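# Slide the held gear onto its shaft and mesh it

## Task

The left hand is holding a gear a little above the top of a shaft. Lower the gear onto that shaft until it is fully seated and not tilted relative to the shaft, with its teeth engaged with the neighbouring gear. Forcing or wedging it with too much push counts as failure.

## Robot and tools

Robot: two arms, left_arm and right_arm. The right arm ends in a five-finger right hand; the left arm ends in a mirrored left hand. The gear starts in the left hand, so the left arm normally does the work and the right arm can stay put.

Frames. The scene frame has its origin at table height, halfway between the nominal arm bases, +z up, +x outward over the table, and left_arm on the +y side (image left and right do not follow these names). Calibrated bases: left_arm at (+0.033, +0.331, 0) m, right_arm at (-0.052, -0.374, 0) m, both nearly unrotated. Every hand pose, velocity and offset for an arm is expressed in that arm's own base frame; fixed cameras and the table use the scene frame. Printed positions may be a few cm off.

Hand point: a spot 0.05 m in front of the palm and 0.15 m out from the wrist flange. Its +z runs along straight fingers, +y leaves the palm, +x crosses the palm (away from the thumb on the right hand, toward it on the left). Straight fingertips extend 0.06 to 0.07 m past it. A wrist bracket on the little-finger side can collide with things, and the wrist may sit lower than the point.

Row layout: every command row has 28 numbers, each from -1 to 1, always covering both arms. Numbers 1-6 are left_arm dx, dy, dz, rx, ry, rz; 7-12 are the left hand motors in the order little, ring, middle, index, thumb_bend, thumb_turn; 13-14 are left force_limit and speed; 15-28 repeat this pattern for right_arm and its hand.

Pose numbers are offsets, not poses: they are measured from the arm's Hand target at the start of the action (or move), along that arm's base axes, and the arm rotates about the Hand target position. Scale: 1.0 equals 0.6 m for dx, dy, dz and 180 degrees for rx, ry, rz, which together form a single rotation vector. Each row of an action counts from that same start, not from the row before it, and a repeated offset moves the arm further. All six zeros re-request the current Hand target. Orientation commands are clipped to 32 degrees from the measured one per step.

Hand numbers are targets, not offsets: +1 straight/open, -1 curled/closed; thumb_turn -1 puts the thumb opposite the fingers, +1 beside the palm. force_limit goes linearly from about 0 N at -1 to 10 N at +1 (15 N for the two thumb motors). speed rises from near zero at -1 to full at +0.48 and stays full above that. To keep the gear in hand, resend exactly the eight hand numbers of the last executed row for that hand; if none has run yet, use its hand_measured six values plus hand_force_limit and hand_speed. Never leave them blank or altered by accident, or the gear may be released.

Tools:
- execute_actions(actions, cameras): actions is a list of actions; each action is up to 15 rows, one per 1/30 s, the last row held to fill 15 steps. Images only when actions is empty or cameras names them.
- move(target, speed, blend, stop_force, zero, blocking, cameras): target is one 28-number row or a list of up to 15 rows, all offsets from the same starting Hand targets. speed is in m/s (0.002 to 3.6, default 0.25; rotation capped at twice that in rad/s). blend in m rounds corners in a list. stop_force in N (3 to 120, same for both arms) ends an arm's path when its wrist sensor feels that much push against the motion; zero (default true) re-zeroes first. blocking=false returns early and cannot be combined with stop_force. The move lasts at least 0.5 s and at most 10 s.
- wait(seconds 0 to 10), stop() brakes a running move, zoom_image(camera, region [x0,y0,x1,y1], max 504 by 504 px), show_instructions(), zero_wrist_force(arm), finished_scene(scene=1).
Cameras: cam_head_left, cam_head_right, cam_high, cam_left_wrist, cam_right_wrist, each 672x504.

Results report, per arm, Hand target (the commanded pose the next offsets start from), end_effector_position in m and end_effector_quat_wxyz in the base frame, velocities, joint positions and torques, hand_measured, hand_stopped_by (moving, target, force, stalled, fault), hand_load_n (fingertip load, positive pushing open; near 0 means the grip is lost), and Wrist force/Wrist torque in the flange axes plus a peak line. A move adds a move: line: done (within 3 mm and 2 degrees), off_target, moving, held or fault, and limits such as paced or held. Neither done nor off_target proves contact or its absence.

Cautions: the arms are stiff, so a target even slightly beyond a hard contact may trigger a fault stop (about 150 N outside force, or joint contact torque over 136 N m on the big joints and 25.4 N m on wrist joints), freezing that arm for 10 s. For the gear, lower slowly with a modest stop_force, keep the gear's axis aligned with the shaft before descending, and if it binds, back off or wiggle gently rather than pressing. Do not let the gear or anything else fall or leave the table, do not drop it from height, keep the arms apart, avoid sweeping paths near an arm's own base, and avoid long stretched or straining poses that overheat motors. Release the gear only when it is seated so it stays put without the robot, then move away and call finished_scene.

Each tool is called as name([rows], argument=value, ...), one row to a line, values as JSON.

Reference images:

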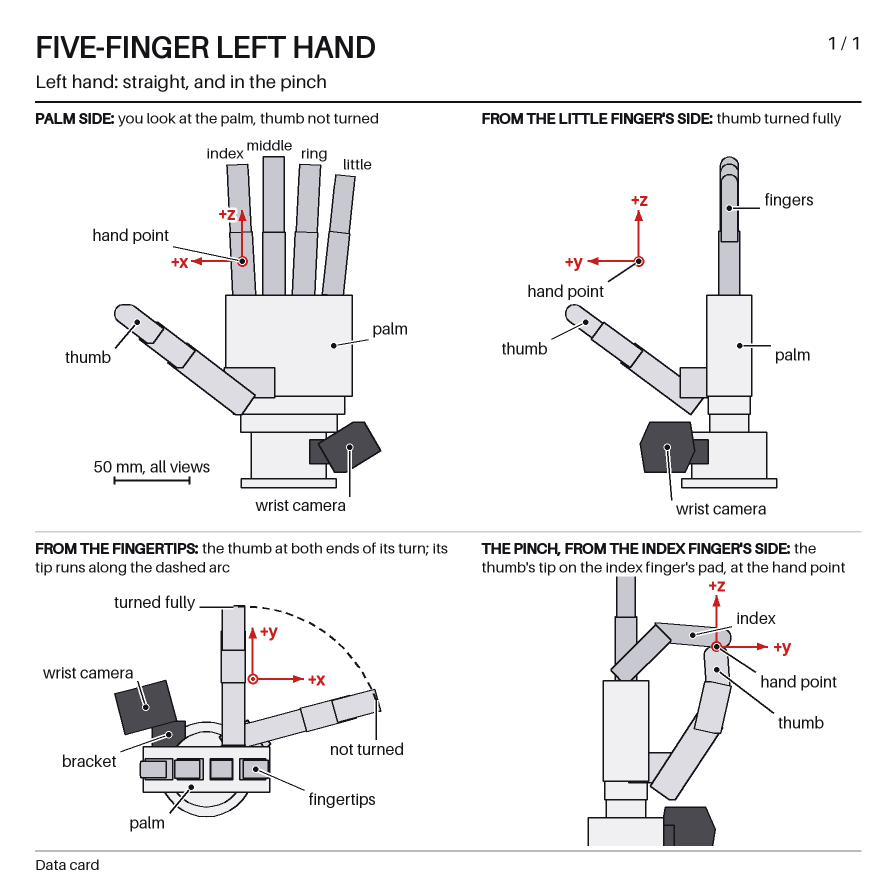

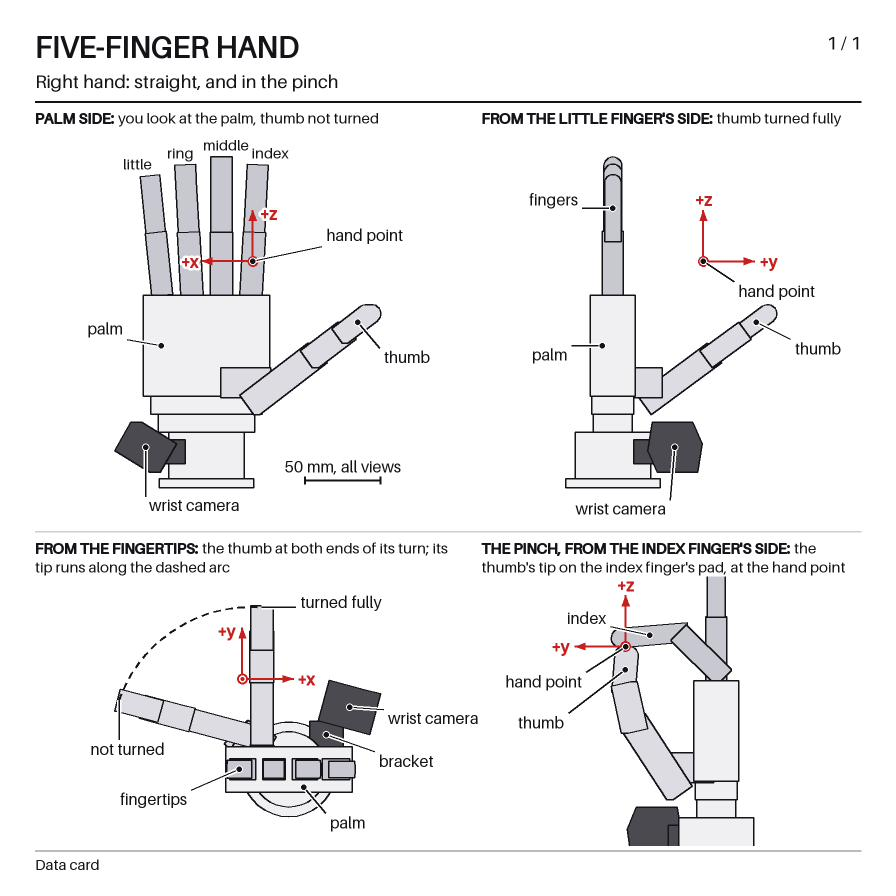

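## Session

execute_actions(actions=[])

Scene clock: 0.00 s.
left_arm: end_effector_position=(+0.3952, -0.2269, +0.1629) hand_measured=(-1.000, -1.000, +0.032, +0.032, +0.032, -0.922) hand_load_n=(+0.0, +0.0, +12.0, +10.0, +5.5, -1.0) hand_stopped_by=(target, target, force, force, target, target) hand_force_limit=1.00 hand_speed=-0.90 end_effector_quat_wxyz=(-0.572, +0.785, -0.188, +0.143) | right_arm: end_effector_position=(+0.2703, +0.1221, +0.2094) hand_measured=(+1.000, +1.000, +1.000, +1.000, +1.000, +1.000) hand_load_n=(+0.0, +0.0, -0.5, +0.0, +0.0, +0.0) hand_stopped_by=(target, target, target, target, target, target) hand_force_limit=0.00 hand_speed=-0.80 end_effector_quat_wxyz=(+0.000, +0.000, +1.000, +0.000)
Joint positions: left_arm=[2.426 -1.731 -2.029 -1.583 -3.528 -2.249] | right_arm=[-0.316 -1.723 2.042 1.252 1.571 -1.887]
Joint velocities: within noise
Joint torques (N m): no reading
Wrist force (N): no reading
Wrist torque (N m): no reading
Wrist force, peak (N): no reading
Hand target: left_arm +0.3952, -0.2269, +0.1629; -0.572, +0.785, -0.188, +0.143 | right_arm +0.2703, +0.1221, +0.2094; +0.000, +0.000, +1.000, +0.000

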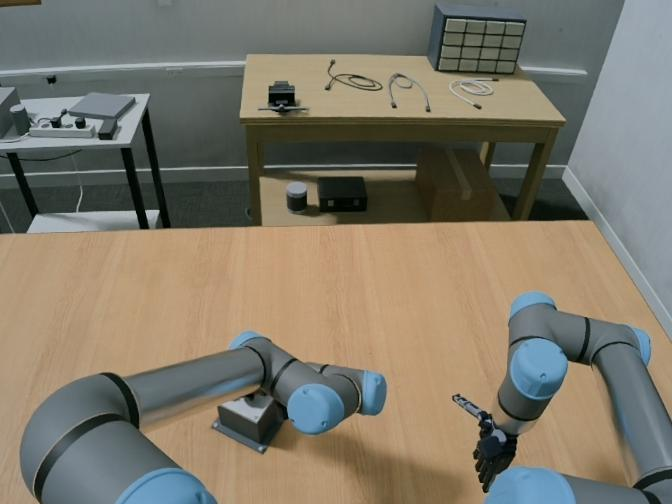

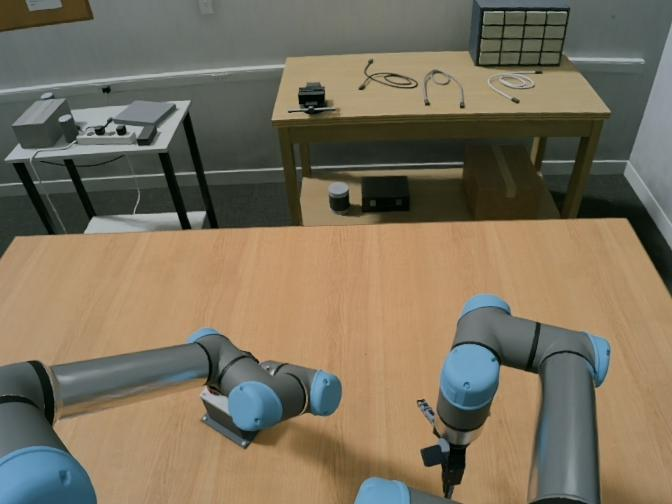

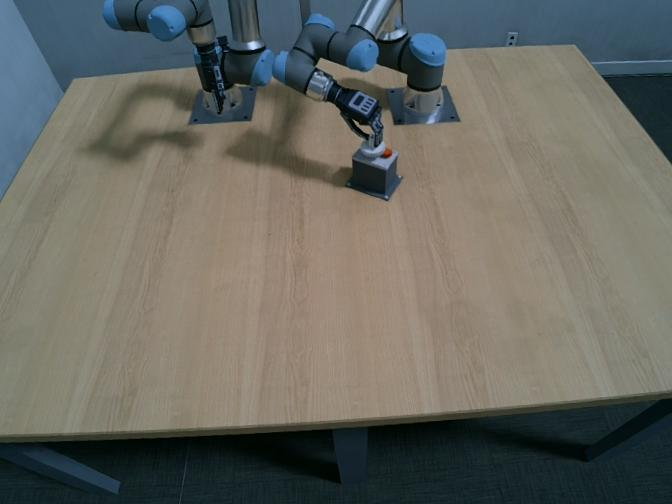

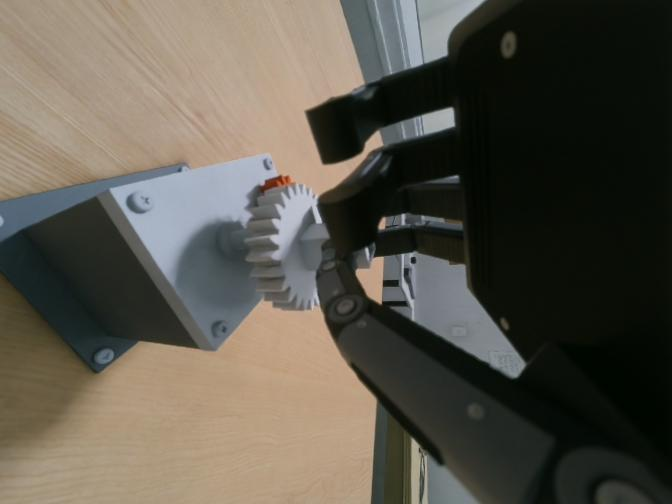

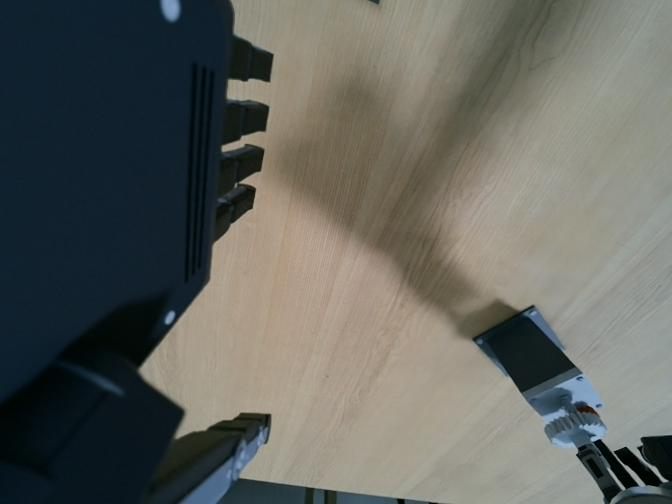

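zoom_image(camera="cam_left_wrist", region=[180, 130, 400, 330])

zoom_image(camera="cam_right_wrist", region=[470, 300, 672, 504])

zoom_image(camera="cam_high", region=[320, 70, 440, 210])

Scaled by 2.291 from the camera's 672x504 image, which has a finer 960x720 frame.

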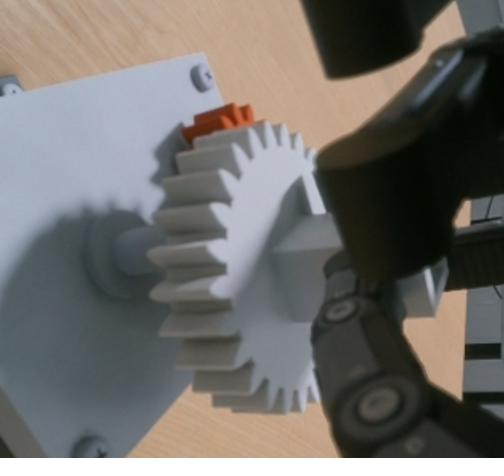

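Scaled by 2.471 from the camera's 672x504 image, which has a finer 960x720 frame.

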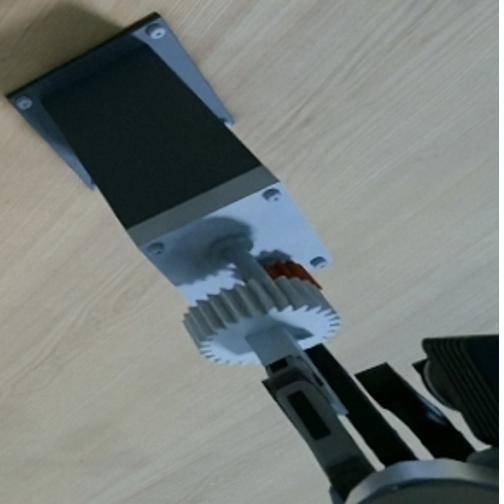

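Scaled by 3.600 from the camera's 672x504 image, which has a finer 960x720 frame.

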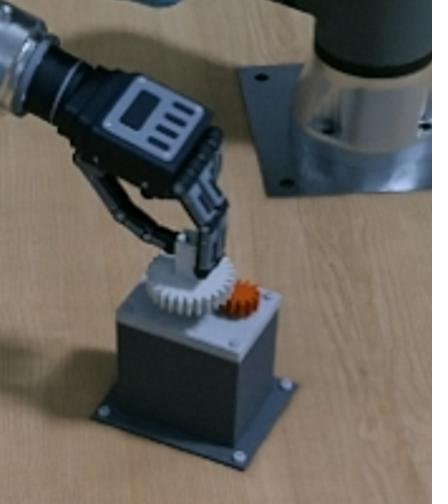

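zoom_image(camera="cam_left_wrist", region=[210, 160, 340, 320])

zoom_image(camera="cam_right_wrist", region=[520, 360, 620, 460])

zoom_image(camera="cam_high", region=[345, 120, 405, 190])

Scaled by 3.150 from the camera's 672x504 image, which has a finer 960x720 frame.

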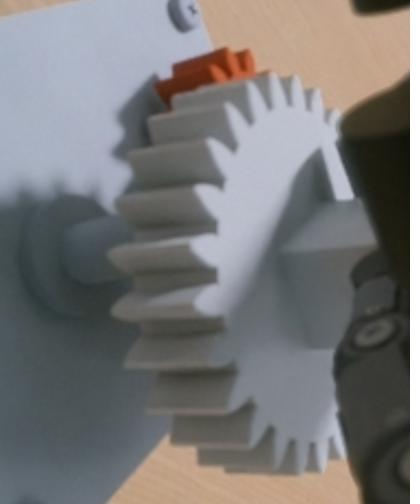

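Scaled by 5.040 from the camera's 672x504 image, which has a finer 960x720 frame.

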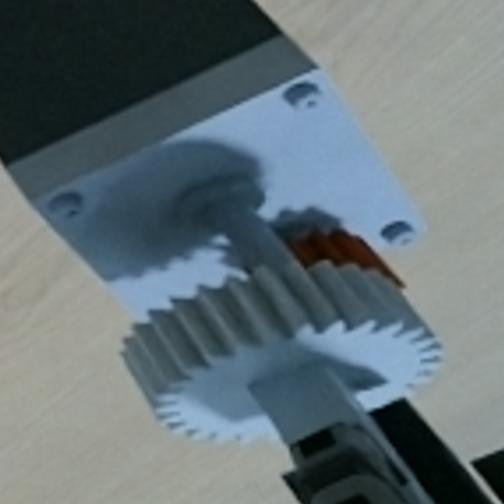

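Scaled by 7.200 from the camera's 672x504 image, which has a finer 960x720 frame.

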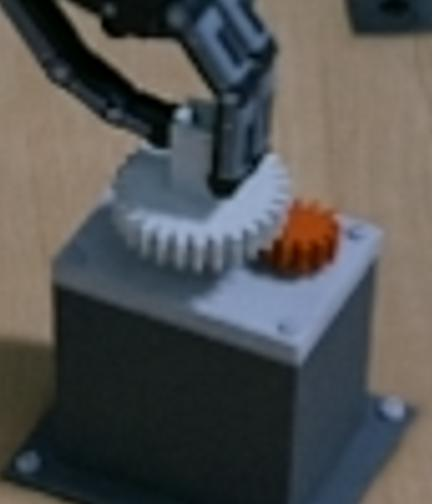

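move([
  [0,0,0,0,0,0,-1.0,-1.0,0.032,0.032,0.032,-0.922,1.0,-0.9, 0.466,-0.055,0.15,0.363,-0.179,0.610,-1,-1,-1,-1,1,1,0.0,0.3],
], speed=0.4, cameras=["all"])

Scene clock: 21.60 s.
left_arm: end_effector_position=(+0.3952, -0.2269, +0.1629) hand_measured=(-1.000, -1.000, +0.032, +0.034, +0.032, -0.922) hand_load_n=(+0.0, +0.0, +12.0, +9.0, +5.5, -0.5) hand_stopped_by=(target, target, force, target, target, target) hand_force_limit=1.00 hand_speed=-0.90 end_effector_quat_wxyz=(-0.572, +0.785, -0.188, +0.143) | right_arm: end_effector_position=(+0.5499, +0.0892, +0.2994) hand_measured=(-1.000, -1.000, -1.000, -1.000, +1.000, +1.000) hand_load_n=(+0.0, +0.0, +0.0, +0.0, -0.5, +0.0) hand_stopped_by=(target, target, target, target, target, target) hand_force_limit=0.00 hand_speed=0.30 end_effector_quat_wxyz=(-0.223, +0.761, -0.409, -0.453)
Joint positions: left_arm=[2.426 -1.731 -2.029 -1.583 -3.528 -2.249] | right_arm=[-0.273 -0.4 0.44 2.476 0.993 -4.301]
Joint torques (N m): left_arm=[5 31.45 17.35 2.93 1.8 -0.25] | right_arm=[-13.36 -49.02 -24.46 3.52 -1.91 -1.24]
Wrist force (N): left_arm=[-0.1 0.0 0.1] | right_arm=[1.7 0.5 -0.6]
Wrist torque (N m): left_arm=[0.01 0.02 -0.01] | right_arm=[0.10 -0.06 -0.04]
Wrist force, peak (N): left_arm=[0.0 0.2 0.5] | right_arm=[2.5 0.4 -0.6]
Hand target: left_arm +0.3952, -0.2269, +0.1629; -0.572, +0.785, -0.188, +0.143 | right_arm +0.5499, +0.0891, +0.2994; -0.223, +0.761, -0.409, -0.453
Off the commanded pose: left_arm 0.000 m, 0 deg | right_arm 0.000 m, 0 deg.
move: done

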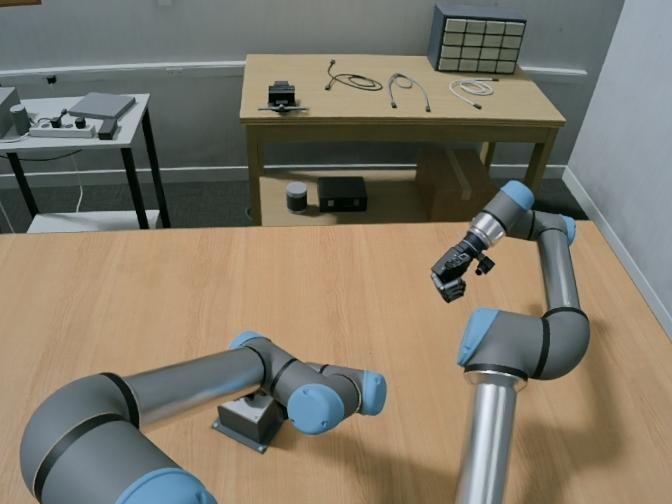

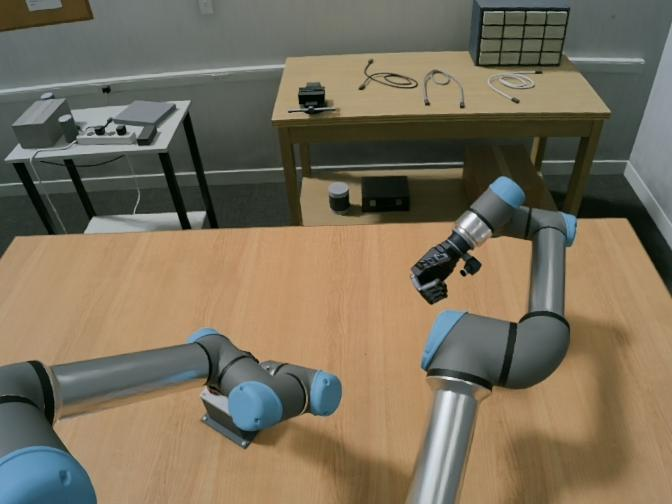

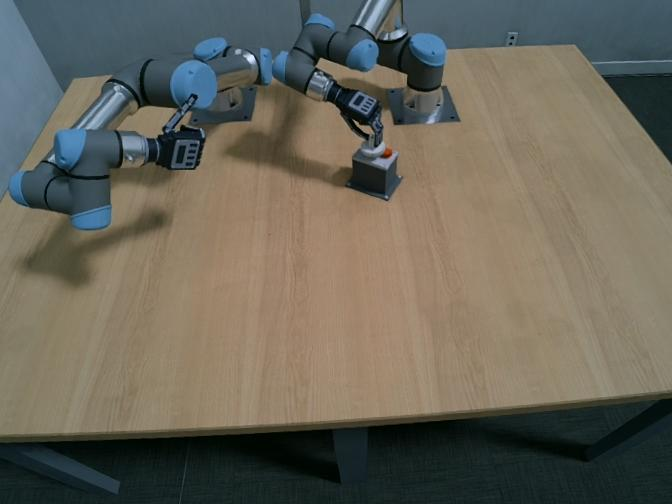

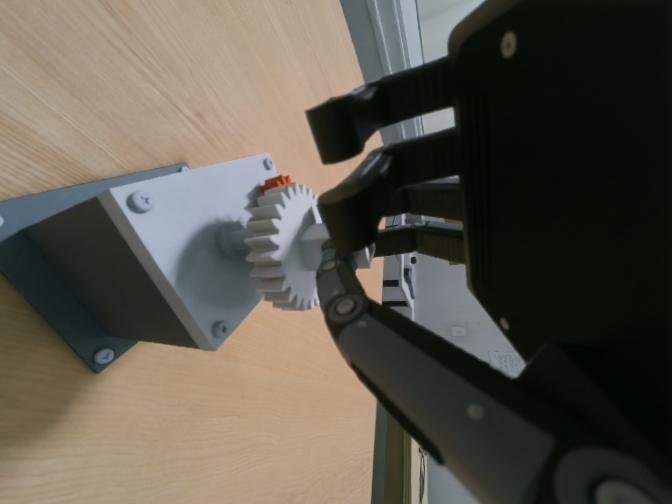

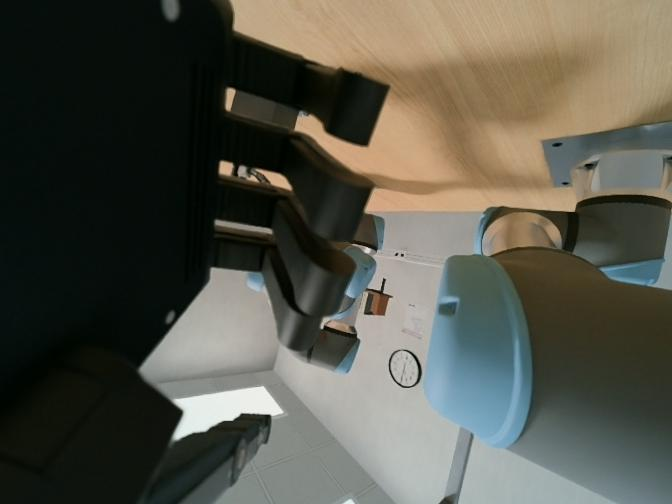

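move([
  [0,0,0,0,0,0,-1.0,-1.0,0.032,0.032,0.032,-0.922,1.0,-0.9, 0.0133,0.511,-0.283,0,0,0,1,1,1,1,1,1,0.0,0.3],
], speed=0.25, cameras=["cam_high","cam_right_wrist"])

Scene clock: 26.93 s.
left_arm: end_effector_position=(+0.3952, -0.2269, +0.1629) hand_measured=(-1.000, -1.000, +0.032, +0.034, +0.032, -0.922) hand_load_n=(+0.0, +0.0, +12.0, +9.0, +5.5, -0.5) hand_stopped_by=(target, target, force, target, target, target) hand_force_limit=1.00 hand_speed=-0.90 end_effector_quat_wxyz=(-0.572, +0.785, -0.188, +0.143) | right_arm: end_effector_position=(+0.5559, +0.3949, +0.1296) hand_measured=(+1.000, +1.000, +1.000, +1.000, +1.000, +1.000) hand_load_n=(+0.0, +0.0, +0.0, +0.0, +0.0, +0.0) hand_stopped_by=(target, target, target, target, target, target) hand_force_limit=0.00 hand_speed=0.30 end_effector_quat_wxyz=(-0.277, +0.730, -0.442, -0.442)
Joint positions: left_arm=[2.426 -1.731 -2.029 -1.583 -3.528 -2.249] | right_arm=[0.107 -0.015 0.035 2.152 0.586 -3.847]
Joint torques (N m): left_arm=[8.66 32.57 17.97 3.34 2.36 -0.36] | right_arm=[-3.25 -58.22 -21.63 0.17 -1.98 1.51]
Wrist force (N): left_arm=[0.0 0.2 0.1] | right_arm=[2.0 0.7 -0.5]
Wrist torque (N m): left_arm=[0.03 0.00 -0.01] | right_arm=[0.08 -0.07 -0.04]
Wrist force, peak (N): left_arm=[-0.3 0.3 0.2] | right_arm=[2.3 2.1 -2.5]
Hand target: left_arm +0.3952, -0.2269, +0.1629; -0.572, +0.785, -0.188, +0.143 | right_arm +0.5579, +0.3957, +0.1296; -0.223, +0.761, -0.409, -0.453
Off the commanded pose: left_arm 0.000 m, 0 deg | right_arm 0.002 m, 8 deg.
elbow stopped short (right arm): the move would have taken joint 3 (elbow) straighter than the controller allows.
move: off_target (right_arm)
Images, in order (width x height): cam_high 672x504, cam_right_wrist 672x504.

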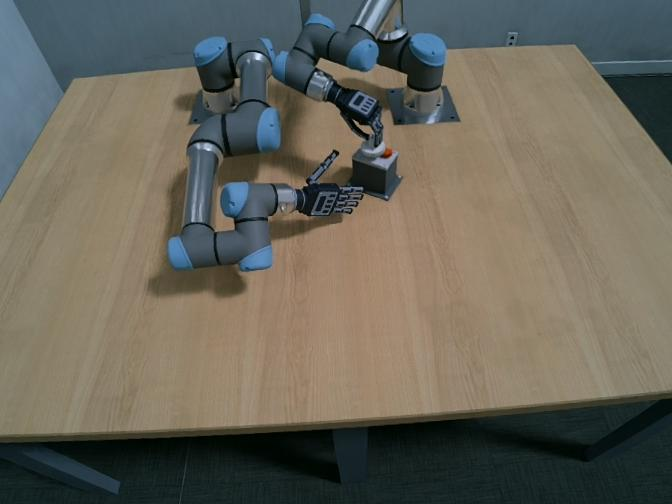

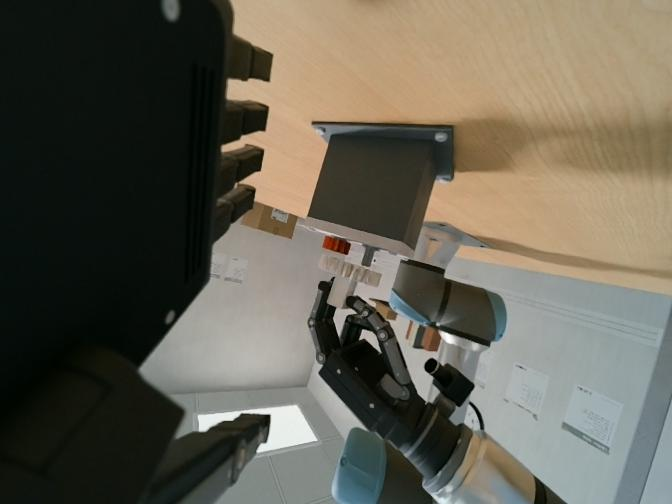

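zoom_image(camera="cam_right_wrist", region=[290, 200, 420, 330])

zoom_image(camera="cam_right_wrist", region=[320, 230, 385, 295])

Scaled by 3.877 from the camera's 672x504 image, which has a finer 960x720 frame.

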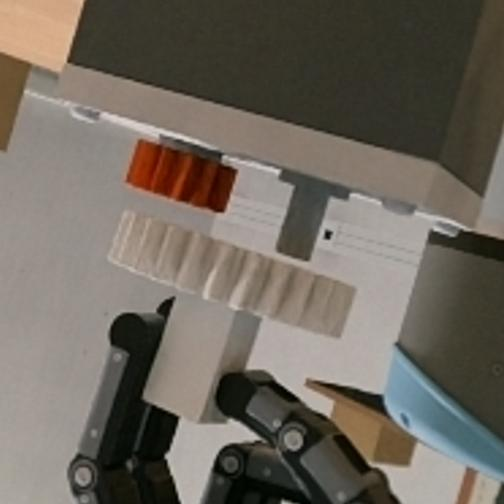

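Scaled by 7.754 from the camera's 672x504 image, which has a finer 960x720 frame.

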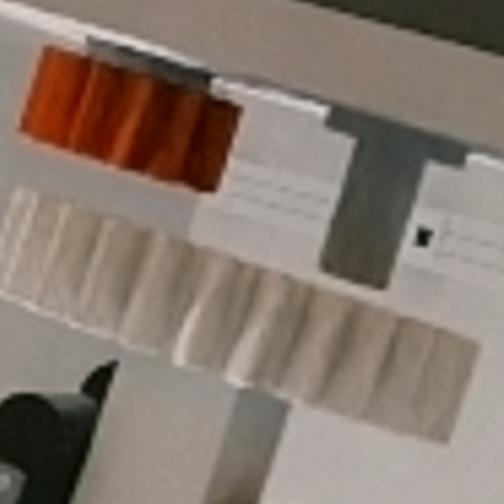

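move([
  [-0.0142,-0.0088,0,0,0,0,-1.0,-1.0,0.032,0.032,0.032,-0.922,1.0,-0.9, 0,0,0,0,0,0,1,1,1,1,1,1,0.0,0.3],
], speed=0.05, cameras=["cam_left_wrist","cam_right_wrist"])

zoom_image(camera="cam_right_wrist", region=[320, 230, 385, 295])

zoom_image(camera="cam_left_wrist", region=[210, 160, 340, 320])

Scene clock: 35.17 s.
left_arm: end_effector_position=(+0.3866, -0.2323, +0.1629) hand_measured=(-1.000, -1.000, +0.032, +0.034, +0.032, -0.922) hand_load_n=(+0.0, +0.0, +12.0, +9.0, +6.0, -0.5) hand_stopped_by=(target, target, force, target, target, target) hand_force_limit=1.00 hand_speed=-0.90 end_effector_quat_wxyz=(-0.572, +0.786, -0.188, +0.143) end_effector_velocity=(+0.000, +0.000, +0.000) end_effector_angular_velocity=(+0.000, +0.002, -0.001) | right_arm: end_effector_position=(+0.5559, +0.3950, +0.1296) hand_measured=(+1.000, +1.000, +1.000, +1.000, +1.000, +1.000) hand_load_n=(+0.0, +0.0, +0.0, +0.0, +0.0, +0.0) hand_stopped_by=(target, target, target, target, target, target) hand_force_limit=0.00 hand_speed=0.30 end_effector_quat_wxyz=(-0.277, +0.730, -0.442, -0.442)
Joint positions: left_arm=[2.405 -1.731 -2.019 -1.633 -3.541 -2.292] | right_arm=[0.107 -0.015 0.035 2.152 0.586 -3.847]
Joint velocities: left_arm=[0.001 0 -0.001 0.004 0 0.005] | right_arm=[within noise]
Joint torques (N m): left_arm=[10.32 12.29 22.24 3.93 2.83 2.92] | right_arm=[11.65 -59.93 -10.23 0.19 -0.77 1.42]
Wrist force (N): left_arm=[0.0 0.1 0.2] | right_arm=[1.9 0.8 -0.6]
Wrist torque (N m): left_arm=[0.00 -0.01 0.01] | right_arm=[0.11 -0.05 -0.03]
Wrist force, peak (N): left_arm=[0.2 0.1 0.5] | right_arm=[2.3 1.0 -0.6]
Hand target: left_arm +0.3867, -0.2322, +0.1629; -0.572, +0.785, -0.188, +0.143 | right_arm +0.5579, +0.3957, +0.1296; -0.223, +0.761, -0.409, -0.453
Off the commanded pose: left_arm 0.000 m, 0 deg | right_arm 0.002 m, 8 deg.
elbow stopped short (right arm): the move would have taken joint 3 (elbow) straighter than the controller allows.
move: off_target (right_arm)
Images, in order (width x height): cam_left_wrist 672x504, cam_right_wrist 672x504.

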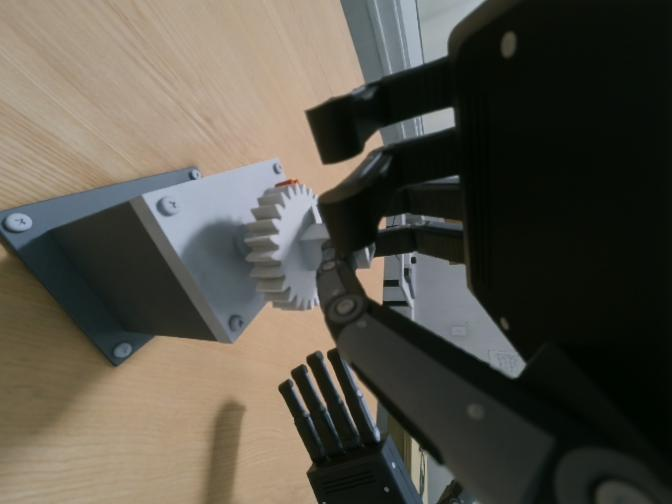

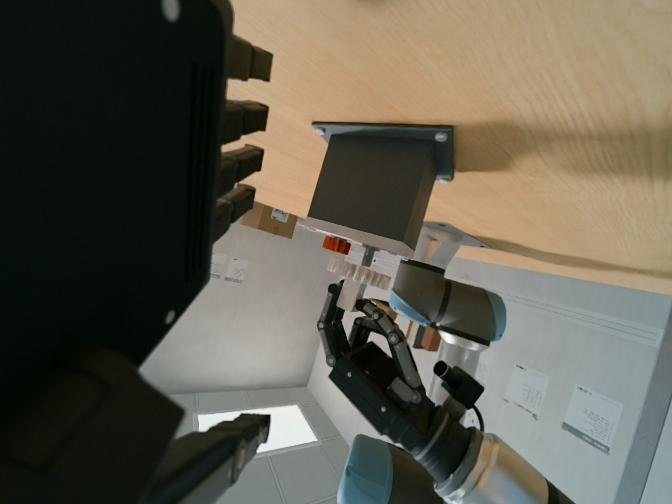

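Scaled by 7.754 from the camera's 672x504 image, which has a finer 960x720 frame.

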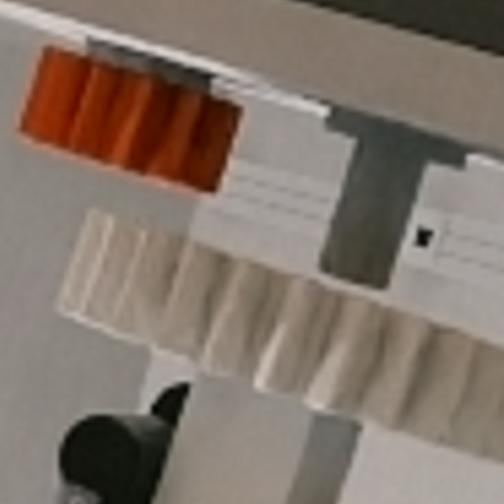

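Scaled by 3.150 from the camera's 672x504 image, which has a finer 960x720 frame.

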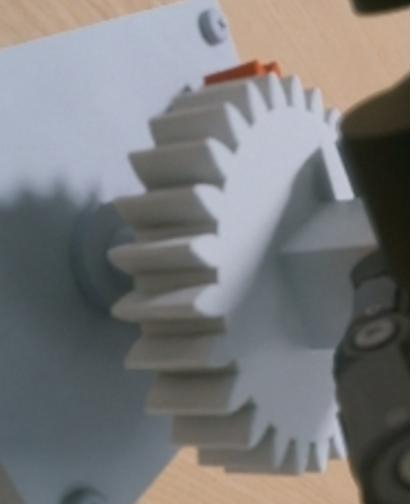

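zoom_image(camera="cam_left_wrist", region=[235, 175, 325, 245])

zoom_image(camera="cam_left_wrist", region=[235, 245, 325, 315])

zoom_image(camera="cam_right_wrist", region=[322, 235, 402, 315])

zoom_image(camera="cam_left_wrist", region=[0, 140, 300, 380])

Scaled by 5.600 from the camera's 672x504 image, which has a finer 960x720 frame.

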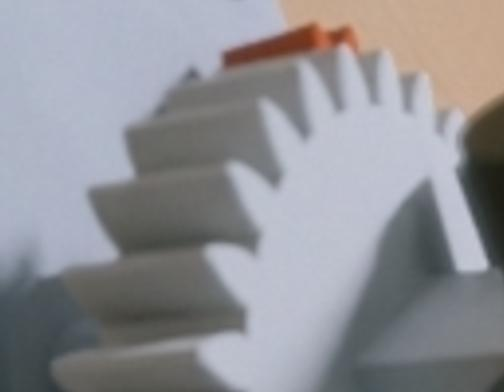

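Scaled by 5.600 from the camera's 672x504 image, which has a finer 960x720 frame.

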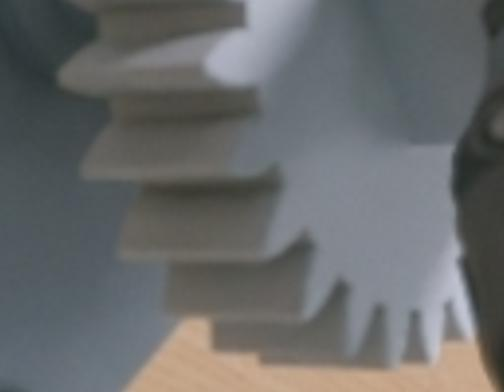

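Scaled by 6.300 from the camera's 672x504 image, which has a finer 960x720 frame.

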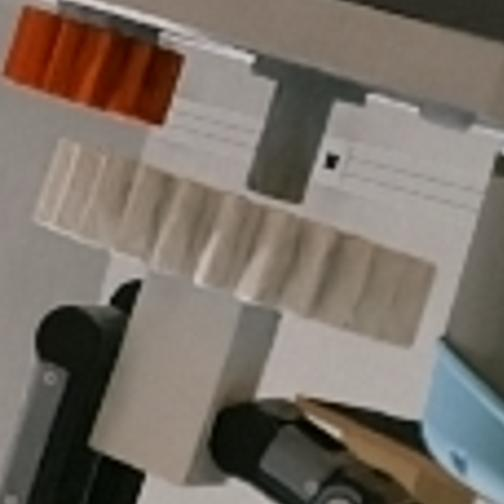

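Scaled by 1.680 from the camera's 672x504 image, which has a finer 960x720 frame.

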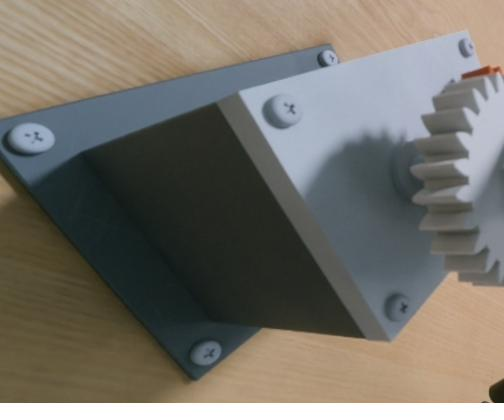

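zoom_image(camera="cam_right_wrist", region=[355, 235, 395, 275])

zoom_image(camera="cam_right_wrist", region=[295, 115, 465, 265])

zoom_image(camera="cam_right_wrist", region=[325, 250, 395, 320])

Scaled by 12.600 from the camera's 672x504 image, which has a finer 960x720 frame.

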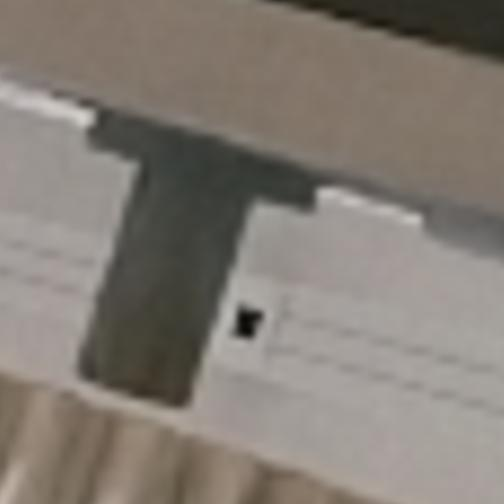

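Scaled by 2.965 from the camera's 672x504 image, which has a finer 960x720 frame.

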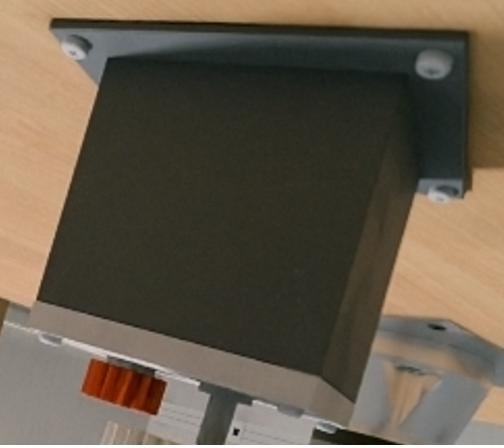

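Scaled by 7.200 from the camera's 672x504 image, which has a finer 960x720 frame.

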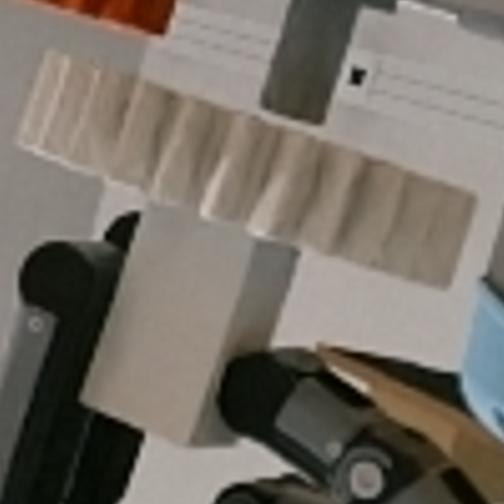

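move([
  [0,0,0,0,0,0,-1.0,-1.0,0.032,0.032,0.032,-0.922,1.0,-0.9, -0.1167,-0.0245,0.009,0,0,-0.2317,1,1,1,1,1,1,0.0,0.3],
], speed=0.18, cameras=["cam_high","cam_head_right","cam_right_wrist"])

Scene clock: 59.10 s.
left_arm: end_effector_position=(+0.3867, -0.2322, +0.1629) hand_measured=(-1.000, -1.000, +0.032, +0.034, +0.032, -0.922) hand_load_n=(+0.0, +0.0, +12.5, +9.0, +5.5, -0.5) hand_stopped_by=(target, target, force, target, target, target) hand_force_limit=1.00 hand_speed=-0.90 end_effector_quat_wxyz=(-0.572, +0.785, -0.188, +0.143) | right_arm: end_effector_position=(+0.5426, +0.3930, +0.1305) hand_measured=(+1.000, +1.000, +1.000, +1.000, +1.000, +1.000) hand_load_n=(+0.0, +0.0, +0.0, +0.0, +0.0, +0.0) hand_stopped_by=(target, target, target, target, target, target) hand_force_limit=0.00 hand_speed=0.30 end_effector_quat_wxyz=(-0.268, +0.723, -0.461, -0.439)
Joint positions: left_arm=[2.405 -1.731 -2.019 -1.633 -3.541 -2.292] | right_arm=[0.104 -0.195 0.396 1.941 0.594 -3.783]
Joint torques (N m): left_arm=[14.18 15.95 2.6 3.81 3.21 2.69] | right_arm=[12.12 -58.68 -21.88 4.69 0.15 0.54]
Wrist force (N): left_arm=[-0.2 0.2 -0.1] | right_arm=[2.2 1.1 -0.5]
Wrist torque (N m): left_arm=[0.03 0.02 -0.05] | right_arm=[0.15 -0.13 0.16]
Wrist force, peak (N): left_arm=[-0.3 0.3 0.1] | right_arm=[12.7 1.2 7.9]
Hand target: left_arm +0.3867, -0.2322, +0.1629; -0.572, +0.785, -0.188, +0.143 | right_arm +0.5425, +0.3930, +0.1305; -0.268, +0.723, -0.461, -0.439 (not the last commanded pose)
Off the commanded pose: left_arm 0.000 m, 0 deg | right_arm 0.056 m, 33 deg.
move: held (right_arm; a check stopped the path); limits=held
pose unreachable (right arm): on one or more control steps of this call, first in action 0 (counted from 0), this arm could not follow its commanded pose, so it was not sent that pose on those steps. It may still have moved: this result reports where it is.
cause: moving toward the commanded pose would bring a part of the arm too close to another arm (a part of this arm just beyond joint 2 (shoulder lift) and a part of the left arm just beyond its joint 5 (wrist 2), 16 mm apart when this arm was first held).
Images, in order (width x height): cam_head_right 672x504, cam_high 672x504, cam_right_wrist 672x504.

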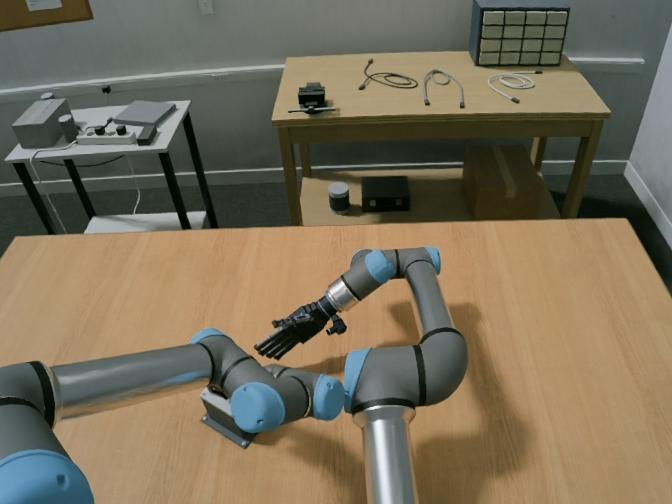

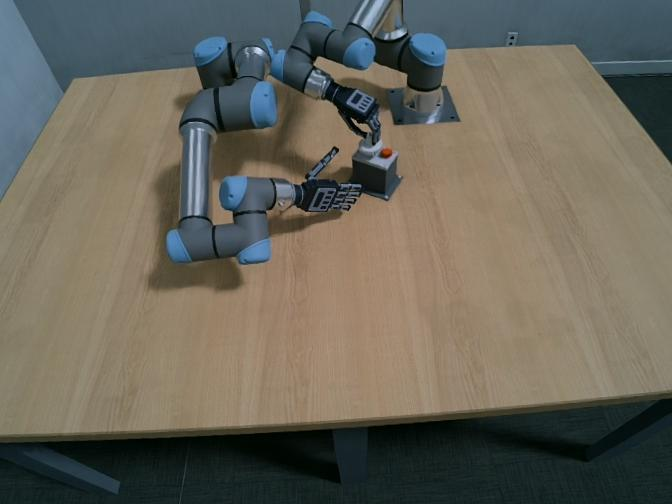

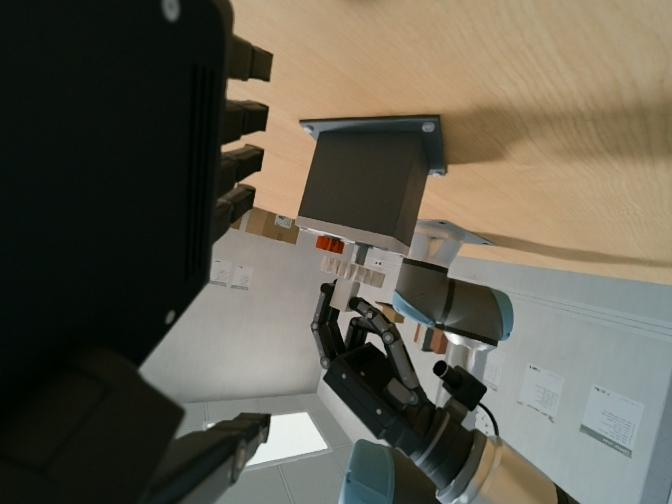

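move([
  [0,0,0.05,0,0,0,-1.0,-1.0,0.032,0.032,0.032,-0.922,1.0,-0.9, 0,0,0,0,0,0,1,1,1,1,1,1,0.0,0.3],
], speed=0.08, cameras=["cam_left_wrist","cam_right_wrist"])

zoom_image(camera="cam_left_wrist", region=[150, 160, 330, 320])

zoom_image(camera="cam_right_wrist", region=[300, 215, 400, 315])

Scene clock: 61.47 s.
left_arm: end_effector_position=(+0.3868, -0.2322, +0.1931) hand_measured=(-1.000, -1.000, +0.032, +0.034, +0.032, -0.922) hand_load_n=(+0.0, +0.0, +12.0, +9.0, +5.5, -0.5) hand_stopped_by=(target, target, force, target, target, target) hand_force_limit=1.00 hand_speed=-0.90 end_effector_quat_wxyz=(-0.572, +0.785, -0.188, +0.143) | right_arm: end_effector_position=(+0.5425, +0.3930, +0.1305) hand_measured=(+1.000, +1.000, +1.000, +1.000, +1.000, +1.000) hand_load_n=(+0.0, +0.0, +0.0, +0.5, +0.0, +0.0) hand_stopped_by=(target, target, target, target, target, target) hand_force_limit=0.00 hand_speed=0.30 end_effector_quat_wxyz=(-0.268, +0.723, -0.461, -0.439)
Joint positions: left_arm=[2.405 -1.689 -1.977 -1.716 -3.54 -2.292] | right_arm=[0.104 -0.195 0.396 1.941 0.594 -3.783]
Joint torques (N m): left_arm=[1.49 15.17 3.87 4.09 0.8 -2.6] | right_arm=[12.98 -60.91 -9.09 0.57 0.32 1.48]
Wrist force (N): left_arm=[0.0 0.1 -0.2] | right_arm=[1.7 1.0 -0.7]
Wrist torque (N m): left_arm=[0.04 -0.02 0.03] | right_arm=[0.15 -0.05 0.12]
Wrist force, peak (N): left_arm=[-0.2 1.0 0.4] | right_arm=[2.4 0.7 -0.6]
Hand target: left_arm +0.3867, -0.2322, +0.1929; -0.572, +0.785, -0.188, +0.143 | right_arm +0.5425, +0.3930, +0.1305; -0.268, +0.723, -0.461, -0.439
Off the commanded pose: left_arm 0.000 m, 0 deg | right_arm 0.000 m, 0 deg.
move: done
Images, in order (width x height): cam_left_wrist 672x504, cam_right_wrist 672x504.

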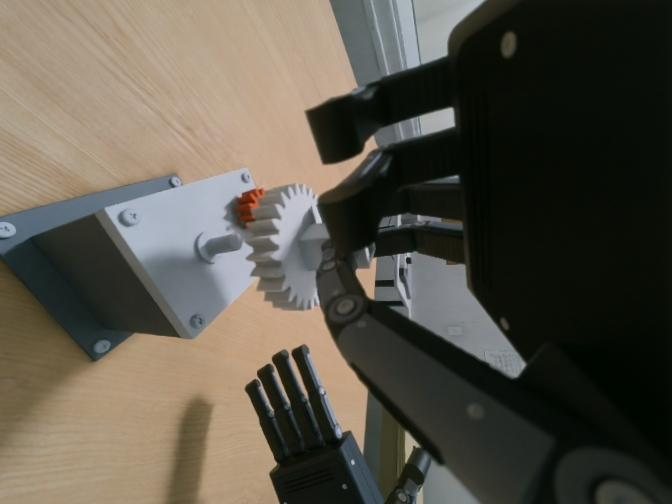

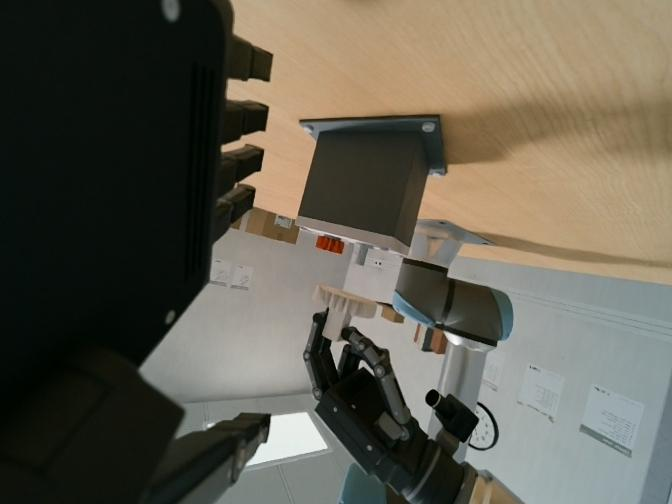

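Scaled by 2.800 from the camera's 672x504 image, which has a finer 960x720 frame.

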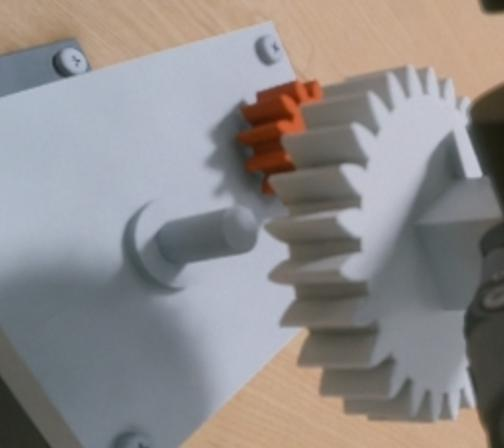

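Scaled by 5.040 from the camera's 672x504 image, which has a finer 960x720 frame.

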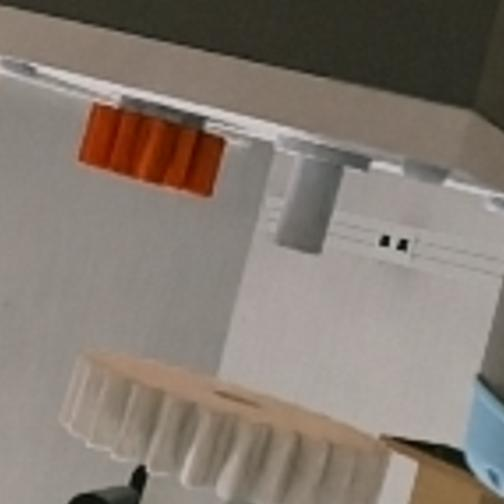

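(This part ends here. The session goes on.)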